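# Place cable runway's far end onto bracket seat

## Task

Set the cable runway's far end down on the bracket's seat, in the space between its two lugs, so that at least one third of that end rests on the seat.

## Robot and tools

Robots: four identical i2rt Big YAM arms, arm1 to arm4. Each has six joints, a five-fingered right hand and a wrist camera (arm1_cam_wrist to arm4_cam_wrist). A fixed room camera, cam_high, is not on any arm. Foot (base_link) poses in the scene frame, in metres with quaternion wxyz; each foot faces along its own +x: arm1 (-0.997, -0.483, 0.822; 0.742, -0.002, 0.005, 0.670), arm2 (-0.301, 0.524, 0.778; 0.686, 0.000, -0.003, -0.728), arm3 (0.619, -0.537, 0.801; 0.631, -0.003, 0.007, 0.775), arm4 (1.227, 0.500, 0.762; 0.737, -0.006, 0.006, -0.676). Reach is about 1.07 m from the joint 1 axis.

Frames: one shared scene frame, origin on the floor, +z up, metres. The hand point sits 0.045 m in front of the palm. In its frame +z runs along straight fingers, +y points out of the palm, +x runs across the palm away from the thumb. Straight fingers extend 0.06-0.07 m past the point. With joints 1, 5, 6 at 0 and the hand level and forward, the palm is down and the thumb on the left. The wrist camera sits on the little-finger side; with joint6 near -1.3 its picture is upright. A wrist bracket on the little-finger side sticks out and can strike things. Printed hand positions can be off, more at long reach; a hand often stops a centimetre or more from where it was sent.

move: arguments are arm1, arm2, arm3, arm4 (one object per arm; an omitted arm gets nothing new) and cameras. Inside an arm's object:
- joints: absolute targets by name. joint1_rad -2.879..2.879 (base turn, positive counter-clockwise from above), joint2_rad 0..3.141 (shoulder), joint3_rad 0..3.019 (elbow), joint4_rad -1.692..1.57 (hand pitch, positive lifts fingers), joint5_rad -1.57..1.57 (sideways, positive to the arm's right), joint6_rad -2.094..2.094 (roll, positive clockwise seen from behind the hand), all radians. Finger keys hand_little, hand_ring, hand_middle, hand_index, hand_thumb_bend: -1 closed to +1 open; hand_thumb_turn: -1 in front of the palm, +1 beside it. hand_force_limit -1..1 is a setting (about 0 to 10 N at the fingertip, 15 N for thumb motors) at which a closing motor stops; hand_speed -0.96..1 is a setting (near zero at -1, full from +0.48). At start they are 0 and -0.8.
- target: one list of seven numbers [x, y, z, qw, qx, qy, qz], an absolute hand-point pose in the scene frame, metres. The hand travels in a straight line from its current hand_target toward it. When target is given, joints may hold only the hand_ keys.
- speed: top speed of that path, 0.002-0.5 m/s (default 0.25; rotation up to twice that in rad/s). Only allowed with target.
- min_time_s: 0.1-8 s, the shortest duration for that arm's joint motions.
cameras: a list of names or ["all"]; [] for none. With no action the call returns every state and all images.
All motions of one call start together; hand paths finish together, paced by the slowest, and last 0.5-10 s; no action exceeds 15 s. Paths do not avoid obstacles or other arms.

Results: a "move" line gives per arm "done" or its worst status. joint_status and hand_status report how each motion ended: off_target (resting away, may still push), time_out (joint keeps a nearby target and pushes on), not_followed (a safety check withheld the targets; "joint command not followed" or "pose unreachable"). on_its_own lists what an arm did uncommanded; "held at" is a target, not a reading. Arms under "as last shown" were not commanded and repeat old values. hand_stopped_by gives six words for little, ring, middle, index, thumb_bend, thumb_turn: moving, target, force, stalled, fault. The *_load_n lines give fingertip load in N (positive pushed open); a lost grip shows as loads near 0. Joint velocities are rad/s; "within noise" means still. Joint torques include the arm's weight, are offset and noisy, and numbers 3 and 4 wrap at ±28 N m. MOTOR HOT appears near 85 °C; at 100 °C that arm drops and is faulted for 30-60 s or more.

Gripping: a finger motor moves only when its target changes by at least 0.002. For a soft hold use hand_speed -0.94 or lower. To grip harder, raise hand_force_limit and send a more-closed target; to release, send a more-open one. Thumb turned in front wraps objects about 0.035-0.065 m thick; handles down to about 0.025 m.

wait: seconds 0 to 10, cameras as in move; nothing new is commanded. zoom_image: camera name and region [x0, y0, x1, y1] in pixels from the top-left, at most 504 by 504, on the latest image of that camera. show_instructions: shows the reference pages. finished_scene: optional scene 1; ends the scene for good, so the runway must already rest correctly on its own.

Avoid: robot-to-robot pressing or hard hits (including a hand closing on another arm's fingers); knocking objects off the work area or to the floor; dropping or releasing moving parts; striking fixed or heavy items; long pushes against unreachable poses or held strain that overheats motors; excess force on fingers. Objects may be nudged occasionally by outside pushes. If a move or wait call is refused, later move, wait and finished_scene calls in the same reply are skipped.

Each tool is called after "Emit:" as name([rows], argument=value, ...), one row to a line, values as JSON.

Reference images:

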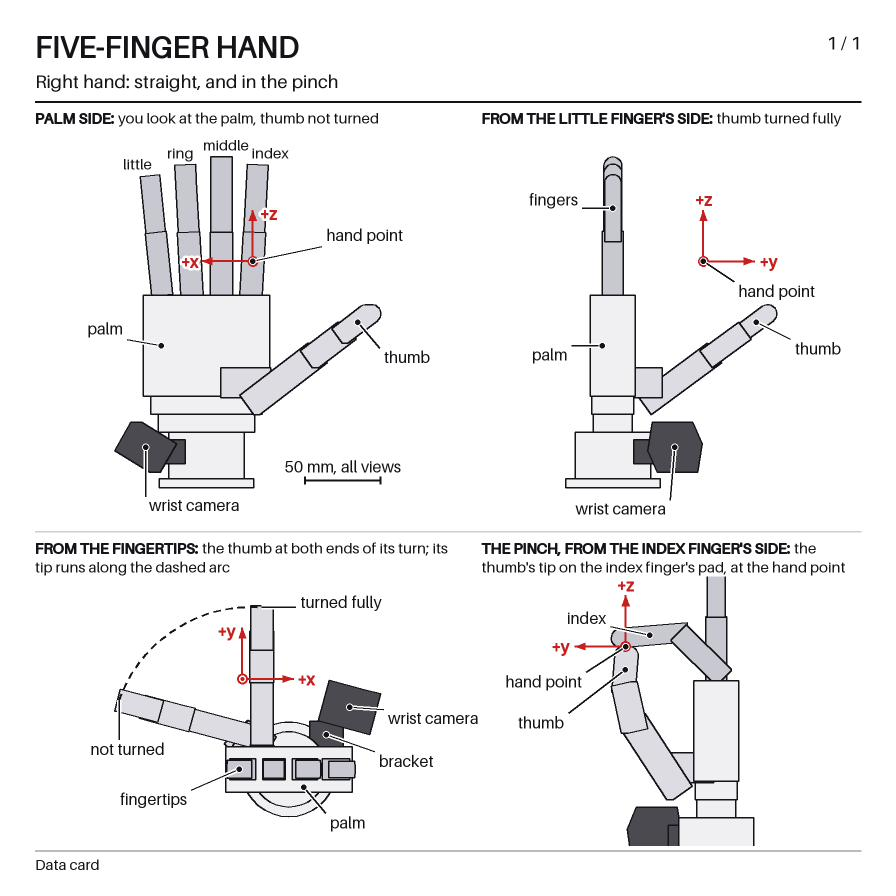

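## Session

Emit:
move()

Scene clock: 0.00 s.
Joint torques (N m): no reading
Motor temperatures (°C): arm1=[31 22 26 27 28 24] | arm2=[22 20 24 25 24 28] | arm3=[28 24 24 26 23 28] | arm4=[31 24 29 24 22 22]
Heat: arm1: hottest joint1_rad 31 °C; arm2: hottest joint6_rad 28 °C; arm3: hottest joint1_rad 28 °C; arm4: hottest joint1_rad 31 °C.
Joint velocities: within noise
arm1.joint_positions: joint1_rad=-0.498 joint2_rad=+0.621 joint3_rad=+1.443 joint4_rad=-1.502 joint5_rad=+0.026 joint6_rad=-1.265 hand_little=+1.000 hand_ring=+1.000 hand_middle=+1.000 hand_index=+1.000 hand_thumb_turn=+1.000 hand_thumb_bend=+1.000 hand_force_limit=+0.000 hand_speed=-0.800
arm1.joint_status: not commanded
arm1.hand_stopped_by: target,target,target,target,target,target
arm1.little_load_n: 0.0
arm1.ring_load_n: -0.5
arm1.middle_load_n: 0.0
arm1.index_load_n: 0.0
arm1.thumb_bend_load_n: 0.0
arm1.thumb_turn_load_n: 0.0
arm1.hand: x=-0.8425 y=-0.3520 z=+1.3014 quat_wxyz=(-0.244, +0.857, +0.290, +0.350) (m; scene frame)
arm1.hand_target: x=-0.8430 y=-0.3527 z=+1.3102 quat_wxyz=(-0.250, +0.852, +0.288, +0.358) (m; scene frame)
arm1.hand_status: not commanded
arm2.joint_positions: joint1_rad=+0.364 joint2_rad=+0.617 joint3_rad=+1.378 joint4_rad=-1.422 joint5_rad=+0.202 joint6_rad=-1.001 hand_little=+1.000 hand_ring=+1.000 hand_middle=+1.000 hand_index=+1.000 hand_thumb_turn=+1.000 hand_thumb_bend=+1.000 hand_force_limit=+0.000 hand_speed=-0.800
arm2.joint_status: not commanded
arm2.hand_stopped_by: target,target,target,target,target,target
arm2.little_load_n: 0.0
arm2.ring_load_n: 0.0
arm2.middle_load_n: 0.0
arm2.index_load_n: 0.0
arm2.thumb_bend_load_n: 0.0
arm2.thumb_turn_load_n: 0.0
arm2.hand: x=-0.3134 y=+0.3166 z=+1.2428 quat_wxyz=(+0.233, +0.506, -0.737, +0.383) (m; scene frame)
arm2.hand_target: x=-0.3134 y=+0.3166 z=+1.2547 quat_wxyz=(+0.237, +0.501, -0.732, +0.395) (m; scene frame)
arm2.hand_status: not commanded
arm3.joint_positions: joint1_rad=-0.106 joint2_rad=+0.633 joint3_rad=+1.316 joint4_rad=-1.532 joint5_rad=+0.153 joint6_rad=-1.192 hand_little=+1.000 hand_ring=+1.000 hand_middle=+1.000 hand_index=+1.000 hand_thumb_turn=+1.000 hand_thumb_bend=+1.000 hand_force_limit=+0.000 hand_speed=-0.800
arm3.joint_status: not commanded
arm3.hand_stopped_by: target,target,target,target,target,target
arm3.little_load_n: 0.5
arm3.ring_load_n: 0.0
arm3.middle_load_n: 0.0
arm3.index_load_n: 0.0
arm3.thumb_bend_load_n: 0.0
arm3.thumb_turn_load_n: 0.0
arm3.hand: x=+0.6766 y=-0.3385 z=+1.2199 quat_wxyz=(-0.259, +0.764, +0.541, +0.238) (m; scene frame)
arm3.hand_target: x=+0.6766 y=-0.3376 z=+1.2301 quat_wxyz=(-0.270, +0.761, +0.537, +0.245) (m; scene frame)
arm3.hand_status: not commanded
arm4.joint_positions: joint1_rad=-0.200 joint2_rad=+0.613 joint3_rad=+1.435 joint4_rad=-1.402 joint5_rad=-0.214 joint6_rad=-1.359 hand_little=+1.000 hand_ring=+1.000 hand_middle=+1.000 hand_index=+1.000 hand_thumb_turn=+1.000 hand_thumb_bend=+1.000 hand_force_limit=+0.000 hand_speed=-0.800
arm4.joint_status: not commanded
arm4.hand_stopped_by: target,target,target,target,target,target
arm4.little_load_n: 0.0
arm4.ring_load_n: 0.0
arm4.middle_load_n: 0.0
arm4.index_load_n: 0.0
arm4.thumb_bend_load_n: 0.0
arm4.thumb_turn_load_n: 0.5
arm4.hand: x=+1.2005 y=+0.2858 z=+1.2598 quat_wxyz=(+0.254, +0.554, -0.679, +0.409) (m; scene frame)
arm4.hand_target: x=+1.2008 y=+0.2873 z=+1.2686 quat_wxyz=(+0.261, +0.552, -0.674, +0.416) (m; scene frame)
arm4.hand_status: not commanded
pictures: arm1_cam_wrist, arm2_cam_wrist, arm3_cam_wrist, arm4_cam_wrist, cam_high
Images, in order (width x height): arm1_cam_wrist 672x504, arm2_cam_wrist 672x504, arm3_cam_wrist 672x504, arm4_cam_wrist 672x504, cam_high 672x504.

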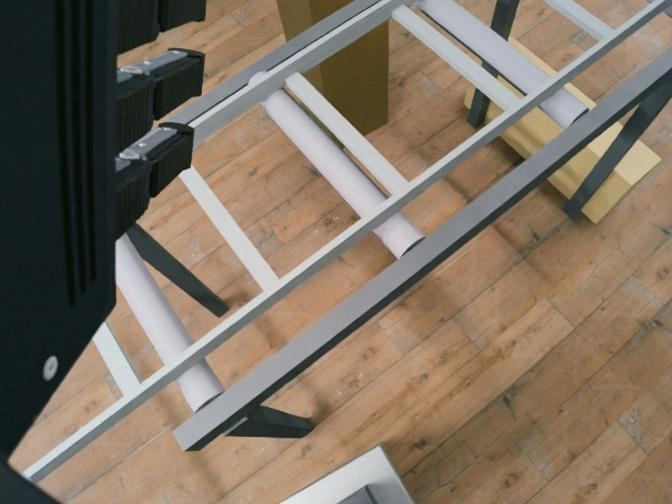

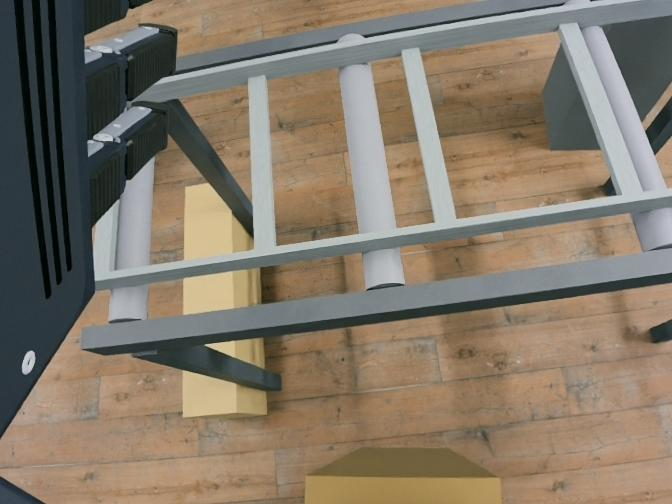

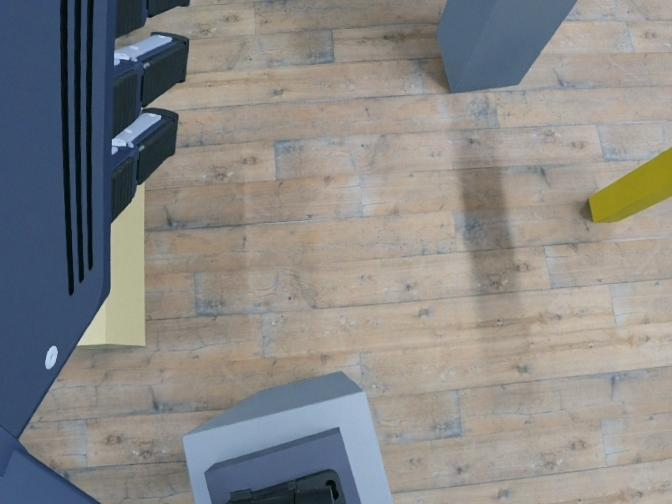

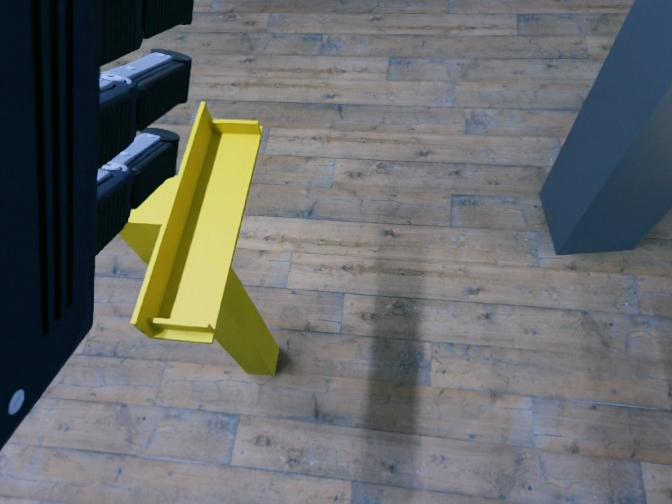

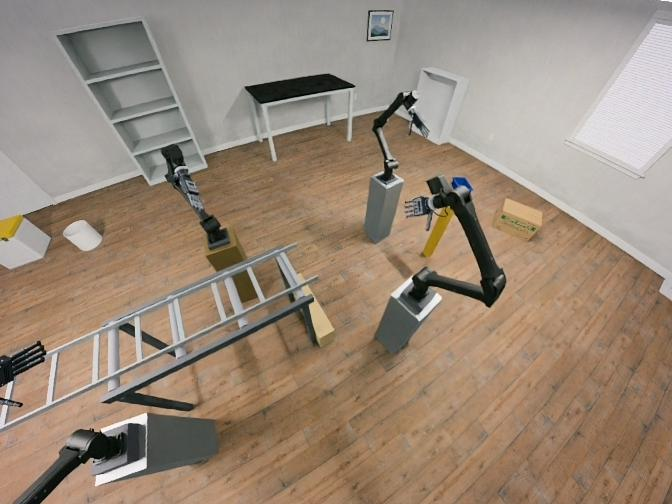

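Emit:
zoom_image(camera="cam_high", region=[0, 200, 360, 470])

Emit:
zoom_image(camera="cam_high", region=[340, 60, 560, 280])

Emit:
zoom_image(camera="arm4_cam_wrist", region=[80, 60, 400, 400])

Emit:
zoom_image(camera="arm1_cam_wrist", region=[100, 0, 604, 504])

Emit:
zoom_image(camera="arm2_cam_wrist", region=[60, 0, 564, 504])

Scaled by 1.400 from the camera's 672x504 image, which has a finer 960x720 frame.

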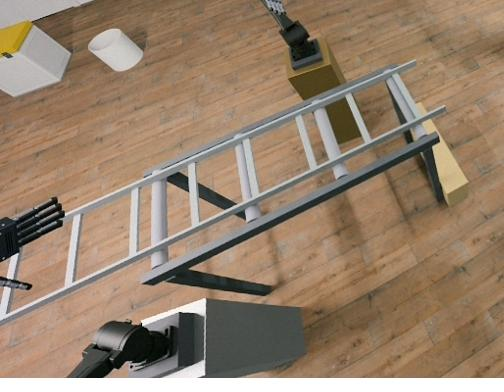

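Scaled by 2.291 from the camera's 672x504 image, which has a finer 960x720 frame.

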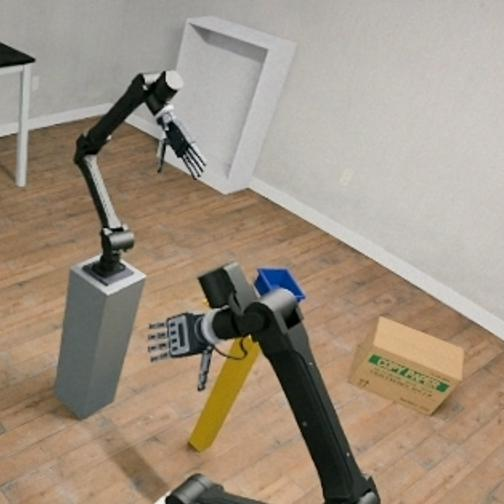

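Scaled by 1.482 from the camera's 672x504 image, which has a finer 960x720 frame.

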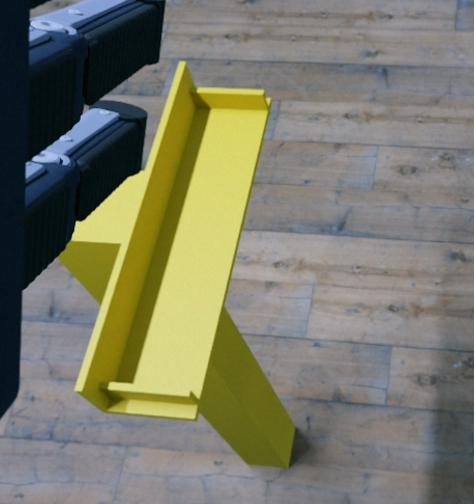

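Scaled by 1.000.

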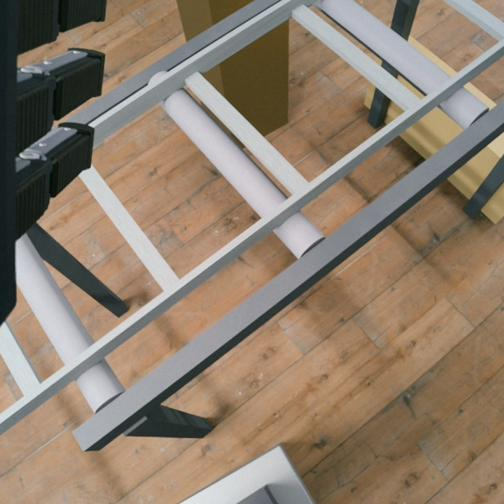

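Scaled by 1.000.

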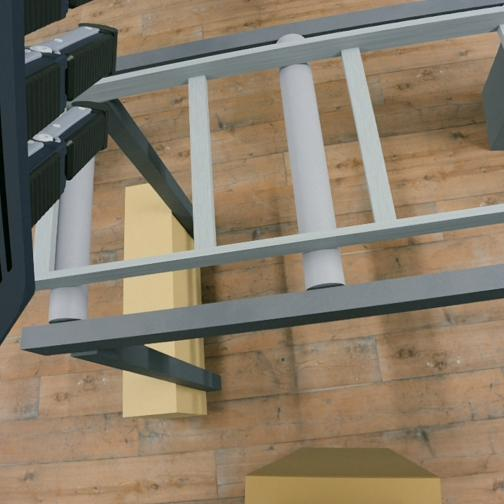

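Emit:
zoom_image(camera="cam_high", region=[220, 220, 350, 350])

Emit:
zoom_image(camera="cam_high", region=[0, 320, 180, 450])

Scaled by 3.877 from the camera's 672x504 image, which has a finer 960x720 frame.

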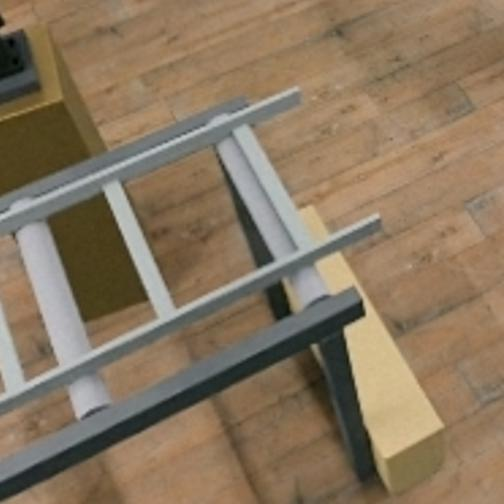

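Scaled by 2.800 from the camera's 672x504 image, which has a finer 960x720 frame.

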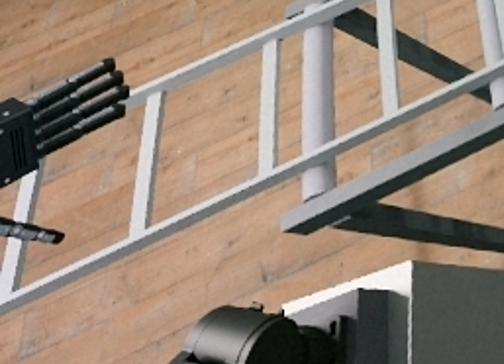

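Emit:
move(arm1={"joints": {"joint1_rad": 0.7}}, arm3={"target": [0.2, -0.02, 1.15, 0, 0.7071, 0.7071, 0]}, arm4={"target": [1.25, 0.22, 1.15, 0.254, 0.554, -0.679, 0.409]}, cameras=["all"])

Scene clock: 195.23 s.
Joint torques (N m): arm1=[0.03 3.78 8.85 1.54 0.08 -0.09] | arm2=[-0.38 0.67 8.38 1.39 0.15 -0.03] | arm3=[1.26 -20.72 10.44 0.47 -0.04 -0.05] | arm4=[-0.85 0.79 6.75 1.7 0.23 0.12]
Motor temperatures (°C): arm1=[29 22 31 26 25 21] | arm2=[22 20 32 24 23 24] | arm3=[27 23 34 25 23 23] | arm4=[29 24 36 24 22 21]
Heat: arm1: hottest joint3_rad 31 °C; arm2: hottest joint3_rad 32 °C; arm3: hottest joint3_rad 34 °C; arm4: hottest joint3_rad 36 °C.
move: arm1 done; arm3 off_target; arm4 done
Joint velocities: within noise
arm1.joint_positions: joint1_rad=+0.693 joint2_rad=+0.621 joint3_rad=+1.443 joint4_rad=-1.502 joint5_rad=+0.025 joint6_rad=-1.265 hand_little=+1.000 hand_ring=+1.000 hand_middle=+1.000 hand_index=+1.000 hand_thumb_turn=+1.000 hand_thumb_bend=+1.000 hand_force_limit=+0.000 hand_speed=-0.800
arm1.joint_status: all done
arm1.hand_stopped_by: target,target,target,target,target,target
arm1.little_load_n: 0.0
arm1.ring_load_n: 0.0
arm1.middle_load_n: 0.0
arm1.index_load_n: 0.5
arm1.thumb_bend_load_n: 0.0
arm1.thumb_turn_load_n: 0.0
arm1.hand: x=-1.0565 y=-0.2908 z=+1.3019 quat_wxyz=(-0.402, +0.548, +0.718, +0.149) (m; scene frame)
arm1.hand_target: x=-1.0573 y=-0.2919 z=+1.3108 quat_wxyz=(-0.412, +0.542, +0.716, +0.151) (m; scene frame)
arm1.hand_status: not commanded
arm2: as last shown
arm2.index_load_n: 0.5
arm3.joint_positions: joint1_rad=+0.527 joint2_rad=+2.128 joint3_rad=+2.667 joint4_rad=-1.694 joint5_rad=+0.042 joint6_rad=-0.864 hand_little=+1.000 hand_ring=+1.000 hand_middle=+1.000 hand_index=+1.000 hand_thumb_turn=+1.000 hand_thumb_bend=+1.000 hand_force_limit=+0.000 hand_speed=-0.800
arm3.joint_status: not commanded
arm3.hand_stopped_by: target,target,target,target,target,target
arm3.little_load_n: 0.0
arm3.ring_load_n: 0.0
arm3.middle_load_n: 0.0
arm3.index_load_n: 0.0
arm3.thumb_bend_load_n: 0.0
arm3.thumb_turn_load_n: 0.0
arm3.hand: x=+0.2069 y=-0.0194 z=+1.1379 quat_wxyz=(-0.201, +0.688, +0.697, +0.028) (m; scene frame)
arm3.hand_target: x=+0.2009 y=-0.0208 z=+1.1491 quat_wxyz=(-0.215, +0.680, +0.701, +0.027) (m; scene frame)
arm3.hand_status: off_target (0.014 m and 23.5 deg from the pose sent, 0.577 m and 45.4 deg at the start; pose on its path clipped on 27 of 99 steps; a joint's target at an end of its range on 53 of 99 steps)
arm4.joint_positions: joint1_rad=+0.207 joint2_rad=+0.587 joint3_rad=+1.083 joint4_rad=-1.075 joint5_rad=+0.134 joint6_rad=-1.142 hand_little=+1.000 hand_ring=+1.000 hand_middle=+1.000 hand_index=+1.000 hand_thumb_turn=+1.000 hand_thumb_bend=+1.000 hand_force_limit=+0.000 hand_speed=-0.800
arm4.joint_status: not commanded
arm4.hand_stopped_by: target,target,target,target,target,target
arm4.little_load_n: 0.0
arm4.ring_load_n: 0.0
arm4.middle_load_n: 0.0
arm4.index_load_n: 0.0
arm4.thumb_bend_load_n: 0.0
arm4.thumb_turn_load_n: 0.0
arm4.hand: x=+1.2464 y=+0.2231 z=+1.1530 quat_wxyz=(+0.255, +0.556, -0.680, +0.404) (m; scene frame)
arm4.hand_target: x=+1.2499 y=+0.2202 z=+1.1499 quat_wxyz=(+0.254, +0.554, -0.679, +0.409) (m; scene frame)
arm4.hand_status: done (0.006 m and 0.7 deg from the pose sent, 0.137 m and 0.0 deg at the start)
pictures: arm1_cam_wrist, arm2_cam_wrist, arm3_cam_wrist, arm4_cam_wrist, cam_high
Images, in order (width x height): arm1_cam_wrist 672x504, arm2_cam_wrist 672x504, arm3_cam_wrist 672x504, arm4_cam_wrist 672x504, cam_high 672x504.

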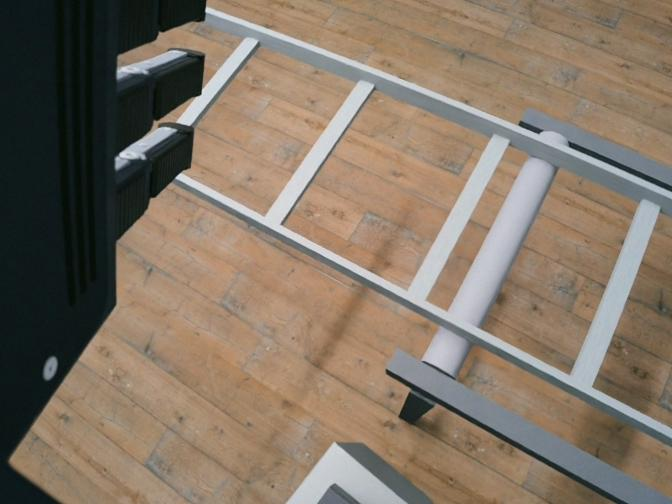

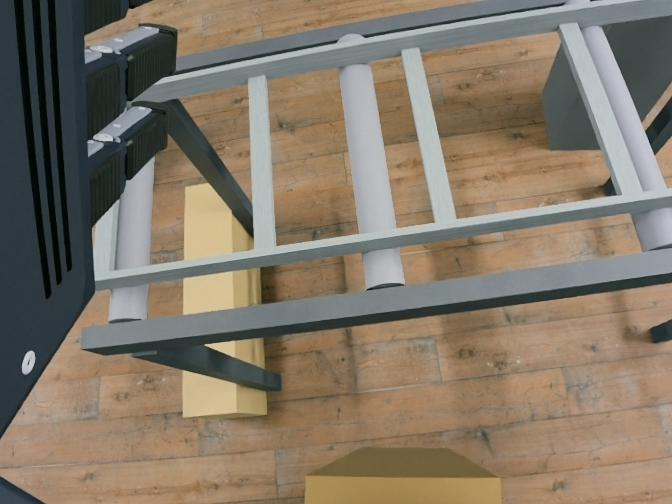

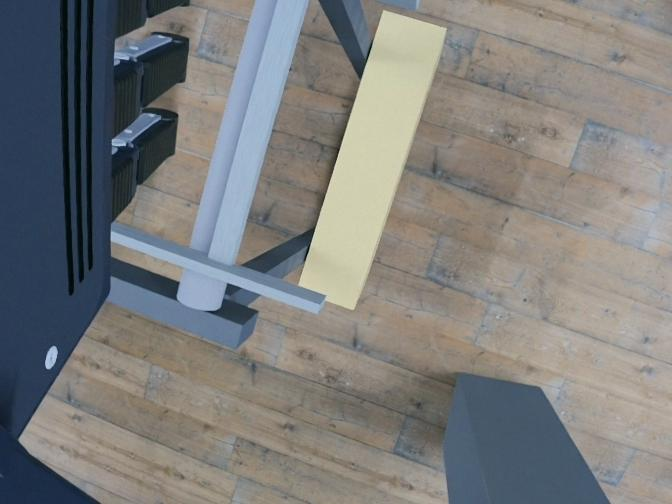

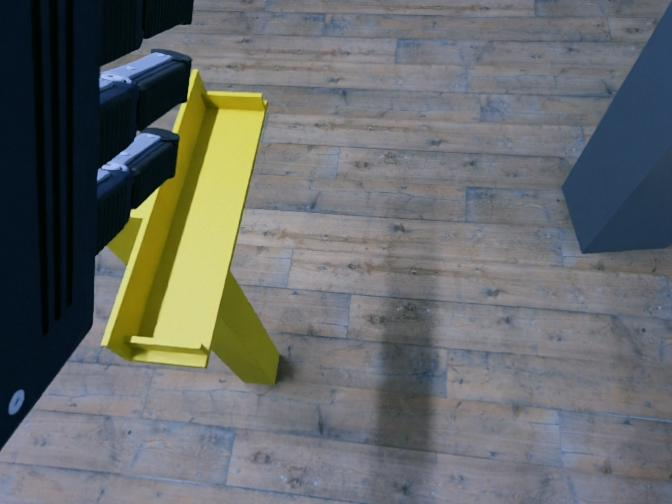

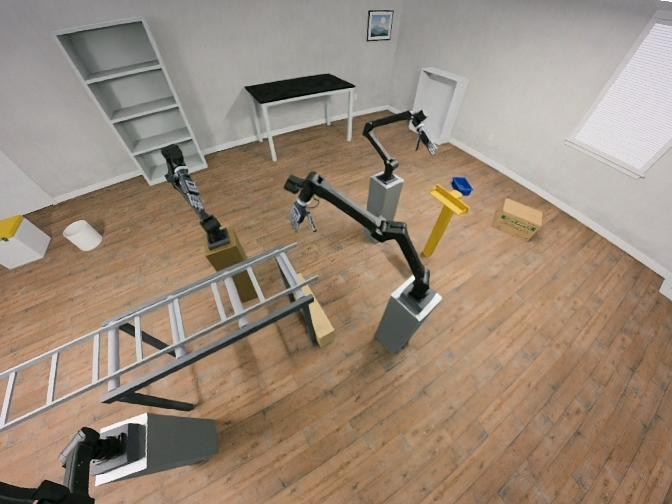

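Emit:
zoom_image(camera="cam_high", region=[400, 160, 500, 260])

Emit:
zoom_image(camera="arm3_cam_wrist", region=[100, 0, 460, 360])

Scaled by 5.040 from the camera's 672x504 image, which has a finer 960x720 frame.

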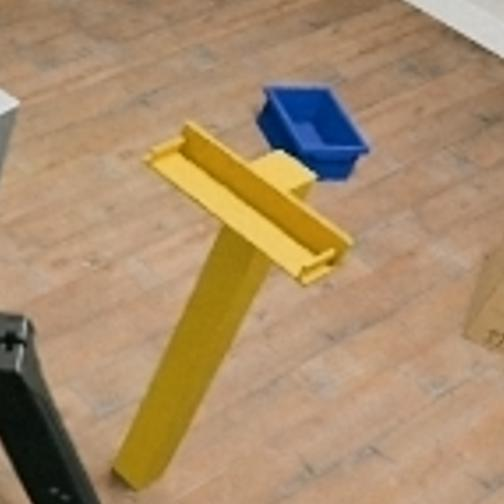

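Scaled by 1.400 from the camera's 672x504 image, which has a finer 960x720 frame.

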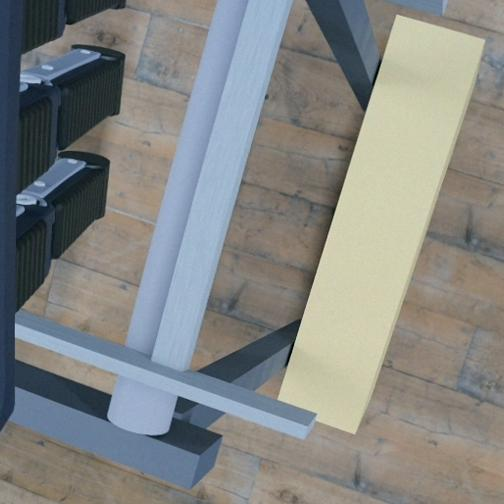

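Emit:
move(arm1={"joints": {"joint1_rad": 1.5}}, cameras=["arm1_cam_wrist"])

Scene clock: 286.27 s.
Joint torques (N m): arm1=[-0.21 3.78 8.95 1.5 0.07 -0.05] | arm2=[0.32 1.55 8.59 1.26 0.16 0.01] | arm3=[1.2 -20.6 10.44 0.47 -0.04 -0.05] | arm4=[-0.79 0.91 6.74 1.7 0.23 0.12]
Motor temperatures (°C): arm1=[29 22 31 25 24 21] | arm2=[22 20 33 24 23 23] | arm3=[27 31 35 24 22 22] | arm4=[29 24 36 24 22 21]
Heat: arm1: hottest joint3_rad 31 °C; arm2: hottest joint3_rad 33 °C; arm3: hottest joint3_rad 35 °C; arm4: hottest joint3_rad 36 °C.
move: arm1 done
Joint velocities: within noise
arm1.joint_positions: joint1_rad=+1.493 joint2_rad=+0.621 joint3_rad=+1.443 joint4_rad=-1.502 joint5_rad=+0.025 joint6_rad=-1.265 hand_little=+1.000 hand_ring=+1.000 hand_middle=+1.000 hand_index=+1.000 hand_thumb_turn=+1.000 hand_thumb_bend=+1.000 hand_force_limit=+0.000 hand_speed=-0.800
arm1.joint_status: all done
arm1.hand_stopped_by: target,target,target,target,target,target
arm1.little_load_n: 0.0
arm1.ring_load_n: 0.0
arm1.middle_load_n: 0.0
arm1.index_load_n: 0.0
arm1.thumb_bend_load_n: 0.0
arm1.thumb_turn_load_n: 0.0
arm1.hand: x=-1.1729 y=-0.3923 z=+1.3033 quat_wxyz=(-0.432, +0.225, +0.873, -0.020) (m; scene frame)
arm1.hand_target: x=-1.1726 y=-0.3936 z=+1.3122 quat_wxyz=(-0.442, +0.220, +0.869, -0.022) (m; scene frame)
arm1.hand_status: not commanded
arm2, arm3, arm4: as last shown
arm2.middle_load_n: -0.5
arm2.index_load_n: 0.0
arm4.joint_positions: joint1_rad=+0.207 joint2_rad=+0.587 joint3_rad=+1.083 joint4_rad=-1.075 joint5_rad=+0.135 joint6_rad=-1.142 hand_little=+1.000 hand_ring=+1.000 hand_middle=+1.000 hand_index=+1.000 hand_thumb_turn=+1.000 hand_thumb_bend=+1.000 hand_force_limit=+0.000 hand_speed=-0.800
arm4.hand_target: x=+1.2500 y=+0.2202 z=+1.1499 quat_wxyz=(+0.254, +0.554, -0.679, +0.409) (m; scene frame)
pictures: arm1_cam_wrist
Images, in order (width x height): arm1_cam_wrist 672x504.

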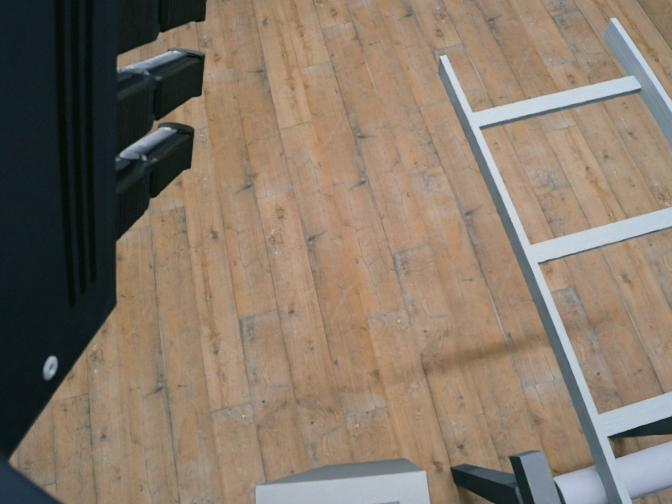

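Emit:
move(arm1={"target": [-1.54, -0.015, 0.95, 0, 0.7071, 0.7071, 0]}, arm3={"target": [0.42, -0.015, 0.95, 0, 0.7071, 0.7071, 0]}, arm4={"target": [1.0, 0.0, 1.0, 0, 0.7071, 0.7071, 0]}, cameras=["all"])

Scene clock: 343.47 s.
Joint torques (N m): arm1=[-0.79 -20.84 12.19 -0.01 0.06 0.01] | arm2=[0.44 1.44 8.54 1.26 0.17 -0.02] | arm3=[-0.21 -20.19 7.54 0.53 0.17 -0.04] | arm4=[-2.08 -12.51 10.74 -0.88 -0.1 0.14]
Motor temperatures (°C): arm1=[29 22 32 25 24 20] | arm2=[22 20 34 24 23 23] | arm3=[27 31 36 24 22 22] | arm4=[28 24 38 24 22 21]
Heat: arm1: hottest joint3_rad 32 °C; arm2: hottest joint3_rad 34 °C; arm3: hottest joint3_rad 36 °C; arm4: hottest joint3_rad 38 °C.
move: arm1 off_target; arm3 done; arm4 off_target
Joint velocities: within noise
arm1.joint_positions: joint1_rad=+0.995 joint2_rad=+2.481 joint3_rad=+2.751 joint4_rad=-1.674 joint5_rad=+0.013 joint6_rad=-0.705 hand_little=+1.000 hand_ring=+1.000 hand_middle=+1.000 hand_index=+1.000 hand_thumb_turn=+1.000 hand_thumb_bend=+1.000 hand_force_limit=+0.000 hand_speed=-0.800
arm1.joint_status: not commanded
arm1.hand_stopped_by: target,target,target,target,target,target
arm1.little_load_n: 0.0
arm1.ring_load_n: 0.0
arm1.middle_load_n: 0.0
arm1.index_load_n: 0.0
arm1.thumb_bend_load_n: 0.0
arm1.thumb_turn_load_n: 0.0
arm1.hand: x=-1.5377 y=-0.0220 z=+0.9567 quat_wxyz=(-0.082, +0.696, +0.713, -0.006) (m; scene frame)
arm1.hand_target: x=-1.5389 y=-0.0158 z=+0.9496 quat_wxyz=(-0.083, +0.702, +0.708, -0.006) (m; scene frame)
arm1.hand_status: off_target (0.010 m and 9.6 deg from the pose sent, 0.634 m and 78.2 deg at the start; a joint's target at an end of its range on 37 of 205 steps)
arm2: as last shown
arm2.middle_load_n: 0.0
arm3.joint_positions: joint1_rad=+0.252 joint2_rad=+1.957 joint3_rad=+1.864 joint4_rad=-1.485 joint5_rad=+0.008 joint6_rad=-1.116 hand_little=+1.000 hand_ring=+1.000 hand_middle=+1.000 hand_index=+1.000 hand_thumb_turn=+1.000 hand_thumb_bend=+1.000 hand_force_limit=+0.000 hand_speed=-0.800
arm3.joint_status: not commanded
arm3.hand_stopped_by: target,target,target,target,target,target
arm3.little_load_n: 0.0
arm3.ring_load_n: 0.0
arm3.middle_load_n: 0.0
arm3.index_load_n: 0.0
arm3.thumb_bend_load_n: 0.0
arm3.thumb_turn_load_n: 0.0
arm3.hand: x=+0.4153 y=-0.0209 z=+0.9470 quat_wxyz=(+0.008, +0.707, +0.707, -0.004) (m; scene frame)
arm3.hand_target: x=+0.4200 y=-0.0151 z=+0.9501 quat_wxyz=(+0.000, +0.707, +0.707, +0.000) (m; scene frame)
arm3.hand_status: done (0.008 m and 1.0 deg from the pose sent, 0.284 m and 23.5 deg at the start)
arm4.joint_positions: joint1_rad=-0.640 joint2_rad=+1.773 joint3_rad=+1.788 joint4_rad=-1.612 joint5_rad=-0.011 joint6_rad=+1.001 hand_little=+1.000 hand_ring=+1.000 hand_middle=+1.000 hand_index=+1.000 hand_thumb_turn=+1.000 hand_thumb_bend=+1.000 hand_force_limit=+0.000 hand_speed=-0.800
arm4.joint_status: not commanded
arm4.hand_stopped_by: target,target,target,target,target,target
arm4.little_load_n: 0.0
arm4.ring_load_n: 0.0
arm4.middle_load_n: 0.0
arm4.index_load_n: 0.0
arm4.thumb_bend_load_n: 0.0
arm4.thumb_turn_load_n: 0.0
arm4.hand: x=+1.0095 y=+0.0109 z=+0.9923 quat_wxyz=(+0.003, -0.702, -0.712, -0.008) (m; scene frame)
arm4.hand_target: x=+1.0003 y=+0.0006 z=+0.9997 quat_wxyz=(+0.000, -0.707, -0.707, +0.000) (m; scene frame)
arm4.hand_status: off_target (0.016 m and 1.3 deg from the pose sent, 0.366 m and 169.9 deg at the start)
pictures: arm1_cam_wrist, arm2_cam_wrist, arm3_cam_wrist, arm4_cam_wrist, cam_high
Images, in order (width x height): arm1_cam_wrist 672x504, arm2_cam_wrist 672x504, arm3_cam_wrist 672x504, arm4_cam_wrist 672x504, cam_high 672x504.

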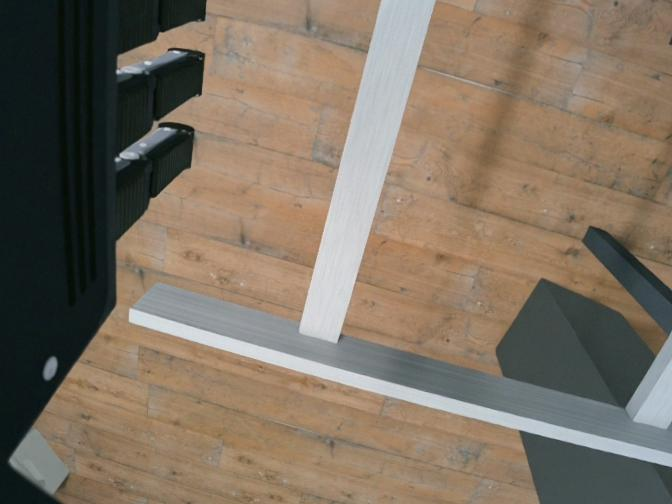

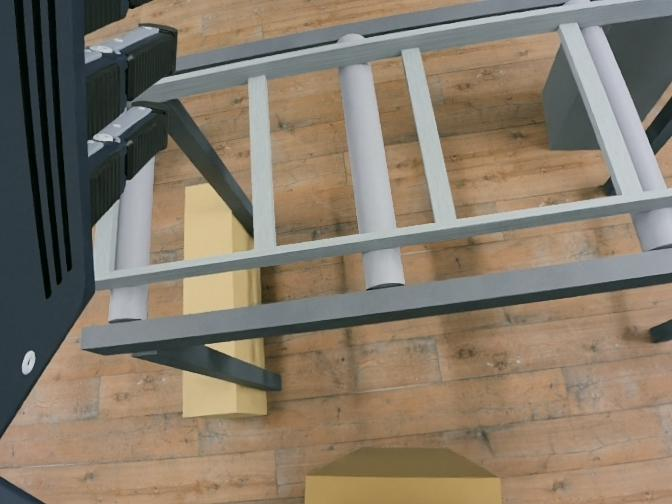

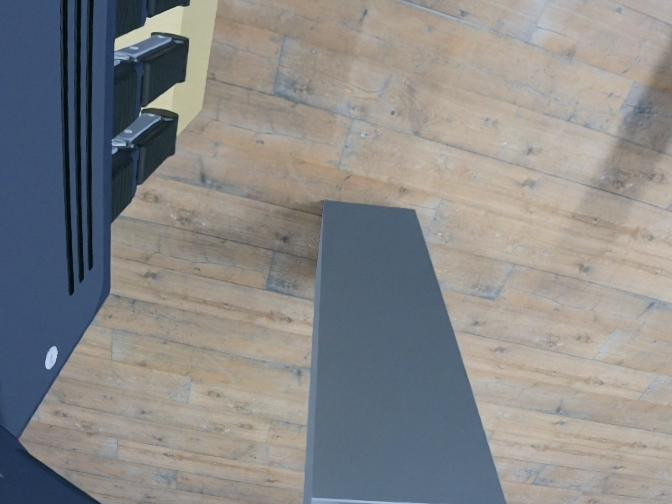

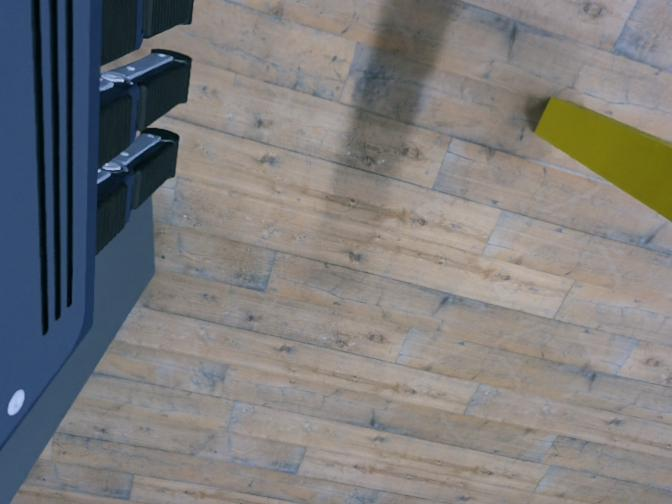

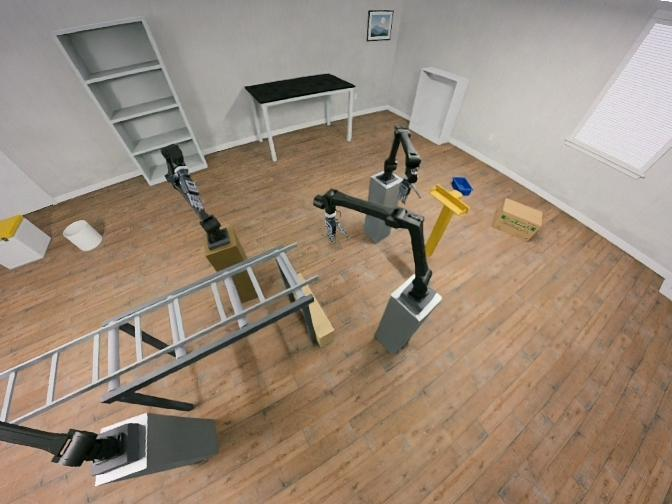

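Emit:
zoom_image(camera="arm1_cam_wrist", region=[120, 250, 420, 475])

Scaled by 1.680 from the camera's 672x504 image, which has a finer 960x720 frame.

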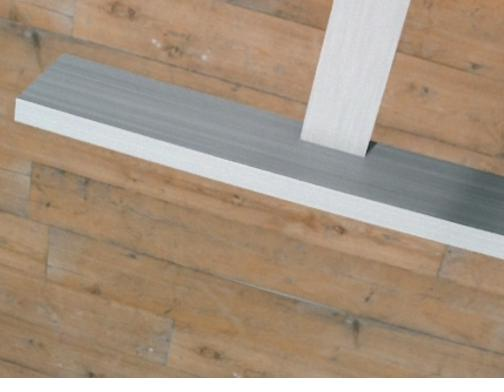

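Emit:
move(arm1={"target": [-1.545, -0.015, 0.80, 0, 0.7071, 0.7071, 0]}, cameras=["arm1_cam_wrist", "cam_high"])

Scene clock: 374.63 s.
Joint torques (N m): arm1=[-1.14 -22.18 11.99 -0.34 0 0.06] | arm2=[-0.15 1.14 8.38 1.28 0.14 -0.04] | arm3=[-0.21 -20.19 7.53 0.54 0.17 -0.04] | arm4=[-2.08 -12.45 10.76 -0.85 -0.1 0.15]
Motor temperatures (°C): arm1=[28 27 35 25 23 20] | arm2=[22 20 34 24 23 22] | arm3=[27 29 33 23 22 21] | arm4=[28 25 42 23 21 21]
Heat: arm1: hottest joint3_rad 35 °C; arm2: hottest joint3_rad 34 °C; arm3: hottest joint3_rad 33 °C; arm4: hottest joint3_rad 42 °C.
move: arm1 done
Joint velocities: within noise
arm1.joint_positions: joint1_rad=+0.995 joint2_rad=+2.765 joint3_rad=+2.886 joint4_rad=-1.674 joint5_rad=+0.012 joint6_rad=-0.694 hand_little=+1.000 hand_ring=+1.000 hand_middle=+1.000 hand_index=+1.000 hand_thumb_turn=+1.000 hand_thumb_bend=+1.000 hand_force_limit=+0.000 hand_speed=-0.800
arm1.joint_status: not commanded
arm1.hand_stopped_by: target,target,target,target,target,target
arm1.little_load_n: 0.0
arm1.ring_load_n: 0.0
arm1.middle_load_n: 0.0
arm1.index_load_n: 0.0
arm1.thumb_bend_load_n: 0.0
arm1.thumb_turn_load_n: 0.0
arm1.hand: x=-1.5441 y=-0.0198 z=+0.8045 quat_wxyz=(-0.008, +0.702, +0.713, +0.000) (m; scene frame)
arm1.hand_target: x=-1.5442 y=-0.0156 z=+0.7998 quat_wxyz=(-0.011, +0.707, +0.707, -0.001) (m; scene frame)
arm1.hand_status: done (0.007 m and 1.3 deg from the pose sent, 0.157 m and 9.6 deg at the start; a joint's target at an end of its range on 20 of 53 steps)
arm2, arm3, arm4: as last shown
arm4.joint_positions: joint1_rad=-0.640 joint2_rad=+1.773 joint3_rad=+1.788 joint4_rad=-1.612 joint5_rad=-0.011 joint6_rad=+1.002 hand_little=+1.000 hand_ring=+1.000 hand_middle=+1.000 hand_index=+1.000 hand_thumb_turn=+1.000 hand_thumb_bend=+1.000 hand_force_limit=+0.000 hand_speed=-0.800
pictures: arm1_cam_wrist, cam_high
Images, in order (width x height): arm1_cam_wrist 672x504, cam_high 672x504.

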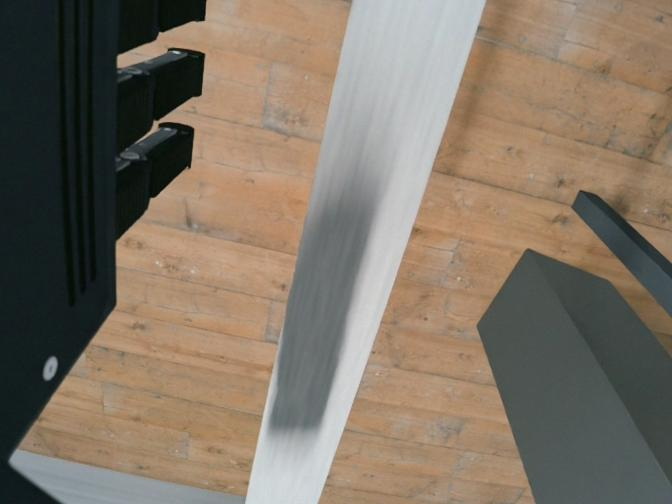

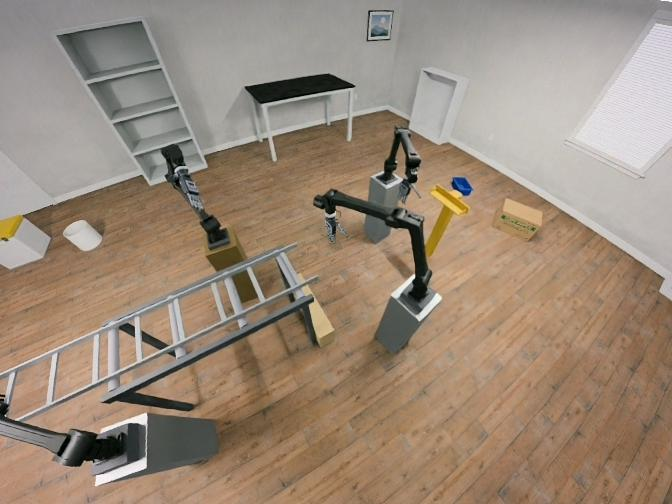

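Emit:
move(arm1={"target": [-1.35, -0.015, 0.80, 0, 0.7071, 0.7071, 0], "speed": 0.06}, cameras=["arm1_cam_wrist", "arm3_cam_wrist", "cam_high"])

Scene clock: 386.70 s.
Joint torques (N m): arm1=[-0.5 -21.83 7.8 0.24 0.12 -0.15] | arm2=[-0.21 1.67 8.66 1.31 0.16 0] | arm3=[-0.26 -20.25 7.54 0.53 0.17 -0.04] | arm4=[-2.2 -12.45 10.76 -0.85 -0.09 0.14]
Motor temperatures (°C): arm1=[28 27 34 25 23 20] | arm2=[22 20 34 24 23 22] | arm3=[27 29 33 23 22 21] | arm4=[28 25 43 23 21 21]
Heat: arm1: hottest joint3_rad 34 °C; arm2: hottest joint3_rad 34 °C; arm3: hottest joint3_rad 33 °C; arm4: hottest joint3_rad 43 °C.
move: arm1 off_target
Joint velocities: within noise
arm1.joint_positions: joint1_rad=+0.804 joint2_rad=+2.213 joint3_rad=+1.781 joint4_rad=-1.167 joint5_rad=+0.007 joint6_rad=-0.868 hand_little=+1.000 hand_ring=+1.000 hand_middle=+1.000 hand_index=+1.000 hand_thumb_turn=+1.000 hand_thumb_bend=+1.000 hand_force_limit=+0.000 hand_speed=-0.800
arm1.joint_status: not commanded
arm1.hand_stopped_by: target,target,target,target,target,target
arm1.little_load_n: 0.0
arm1.ring_load_n: 0.0
arm1.middle_load_n: 0.0
arm1.index_load_n: 0.0
arm1.thumb_bend_load_n: 0.0
arm1.thumb_turn_load_n: 0.0
arm1.hand: x=-1.3500 y=-0.0225 z=+0.7872 quat_wxyz=(+0.016, +0.708, +0.706, -0.002) (m; scene frame)
arm1.hand_target: x=-1.3499 y=-0.0151 z=+0.7999 quat_wxyz=(+0.000, +0.707, +0.707, +0.000) (m; scene frame)
arm1.hand_status: off_target (0.015 m and 1.8 deg from the pose sent, 0.194 m and 1.3 deg at the start)
arm2, arm3, arm4: as last shown
arm2.ring_load_n: -0.5
pictures: arm1_cam_wrist, arm3_cam_wrist, cam_high
Images, in order (width x height): arm1_cam_wrist 672x504, arm3_cam_wrist 672x504, cam_high 672x504.

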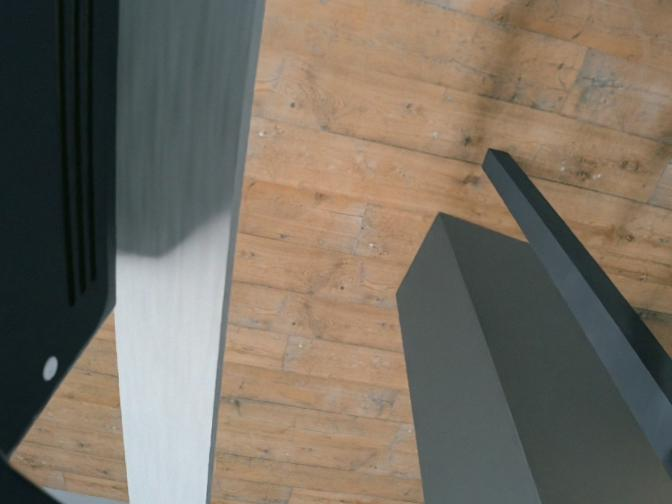

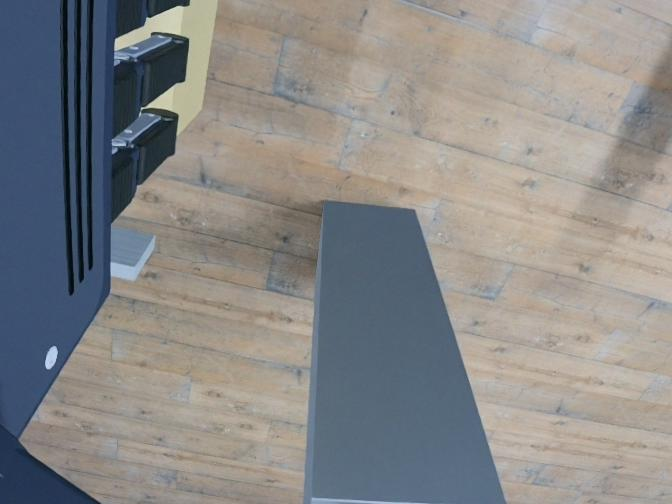

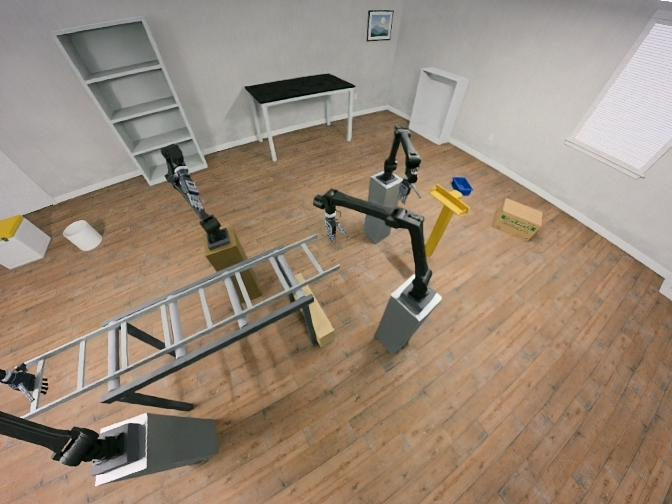

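Emit:
move(arm1={"target": [-1.09, -0.015, 0.80, 0, 0.7071, 0.7071, 0], "speed": 0.07}, cameras=["arm1_cam_wrist", "arm3_cam_wrist", "cam_high"])

Scene clock: 398.97 s.
Joint torques (N m): arm1=[-1.14 -16.91 7.21 0.28 0.09 -0.19] | arm2=[0.03 1.26 8.49 1.21 0.14 -0.03] | arm3=[-0.26 -20.19 7.53 0.51 0.17 -0.04] | arm4=[-2.2 -12.45 10.76 -0.84 -0.1 0.15]
Motor temperatures (°C): arm1=[28 27 33 25 23 20] | arm2=[22 20 34 24 23 22] | arm3=[27 29 32 23 22 21] | arm4=[28 26 44 23 21 20]
Heat: arm1: hottest joint3_rad 33 °C; arm2: hottest joint3_rad 34 °C; arm3: hottest joint3_rad 32 °C; arm4: hottest joint3_rad 44 °C.
move: arm1 off_target
Joint velocities: within noise
arm1.joint_positions: joint1_rad=+0.408 joint2_rad=+1.916 joint3_rad=+1.285 joint4_rad=-0.963 joint5_rad=+0.006 joint6_rad=-1.261 hand_little=+1.000 hand_ring=+1.000 hand_middle=+1.000 hand_index=+1.000 hand_thumb_turn=+1.000 hand_thumb_bend=+1.000 hand_force_limit=+0.000 hand_speed=-0.800
arm1.joint_status: not commanded
arm1.hand_stopped_by: target,target,target,target,target,target
arm1.little_load_n: 0.0
arm1.ring_load_n: 0.0
arm1.middle_load_n: 0.0
arm1.index_load_n: 0.0
arm1.thumb_bend_load_n: 0.0
arm1.thumb_turn_load_n: 0.0
arm1.hand: x=-1.0906 y=-0.0217 z=+0.7907 quat_wxyz=(+0.013, +0.709, +0.705, -0.007) (m; scene frame)
arm1.hand_target: x=-1.0899 y=-0.0152 z=+0.8000 quat_wxyz=(+0.000, +0.707, +0.707, +0.000) (m; scene frame)
arm1.hand_status: off_target (0.012 m and 1.7 deg from the pose sent, 0.261 m and 1.8 deg at the start)
arm2, arm3, arm4: as last shown
arm2.ring_load_n: 0.0
pictures: arm1_cam_wrist, arm3_cam_wrist, cam_high
Images, in order (width x height): arm1_cam_wrist 672x504, arm3_cam_wrist 672x504, cam_high 672x504.

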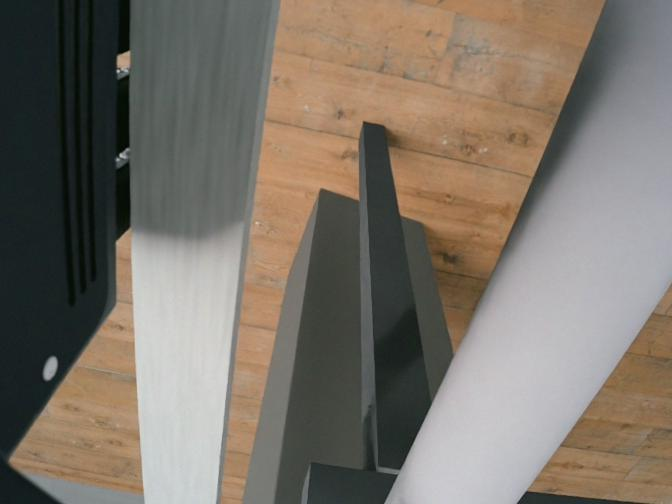

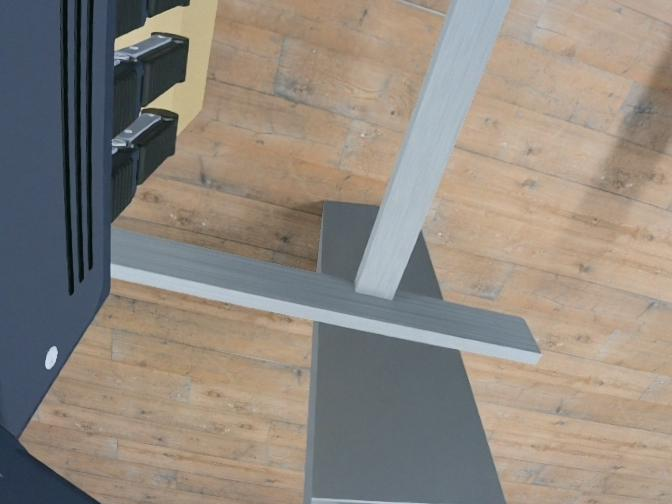

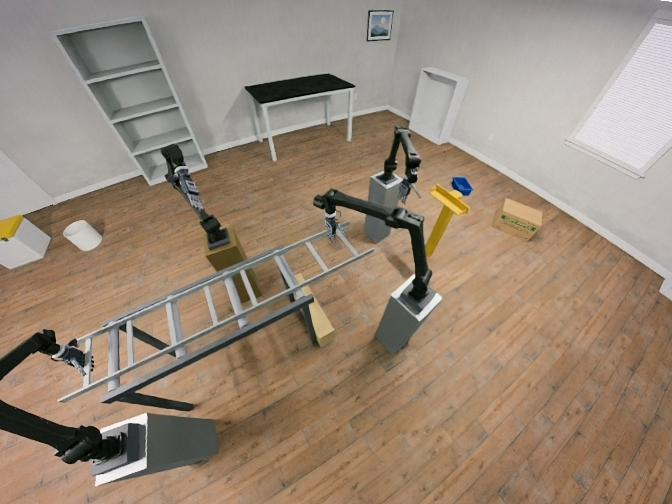

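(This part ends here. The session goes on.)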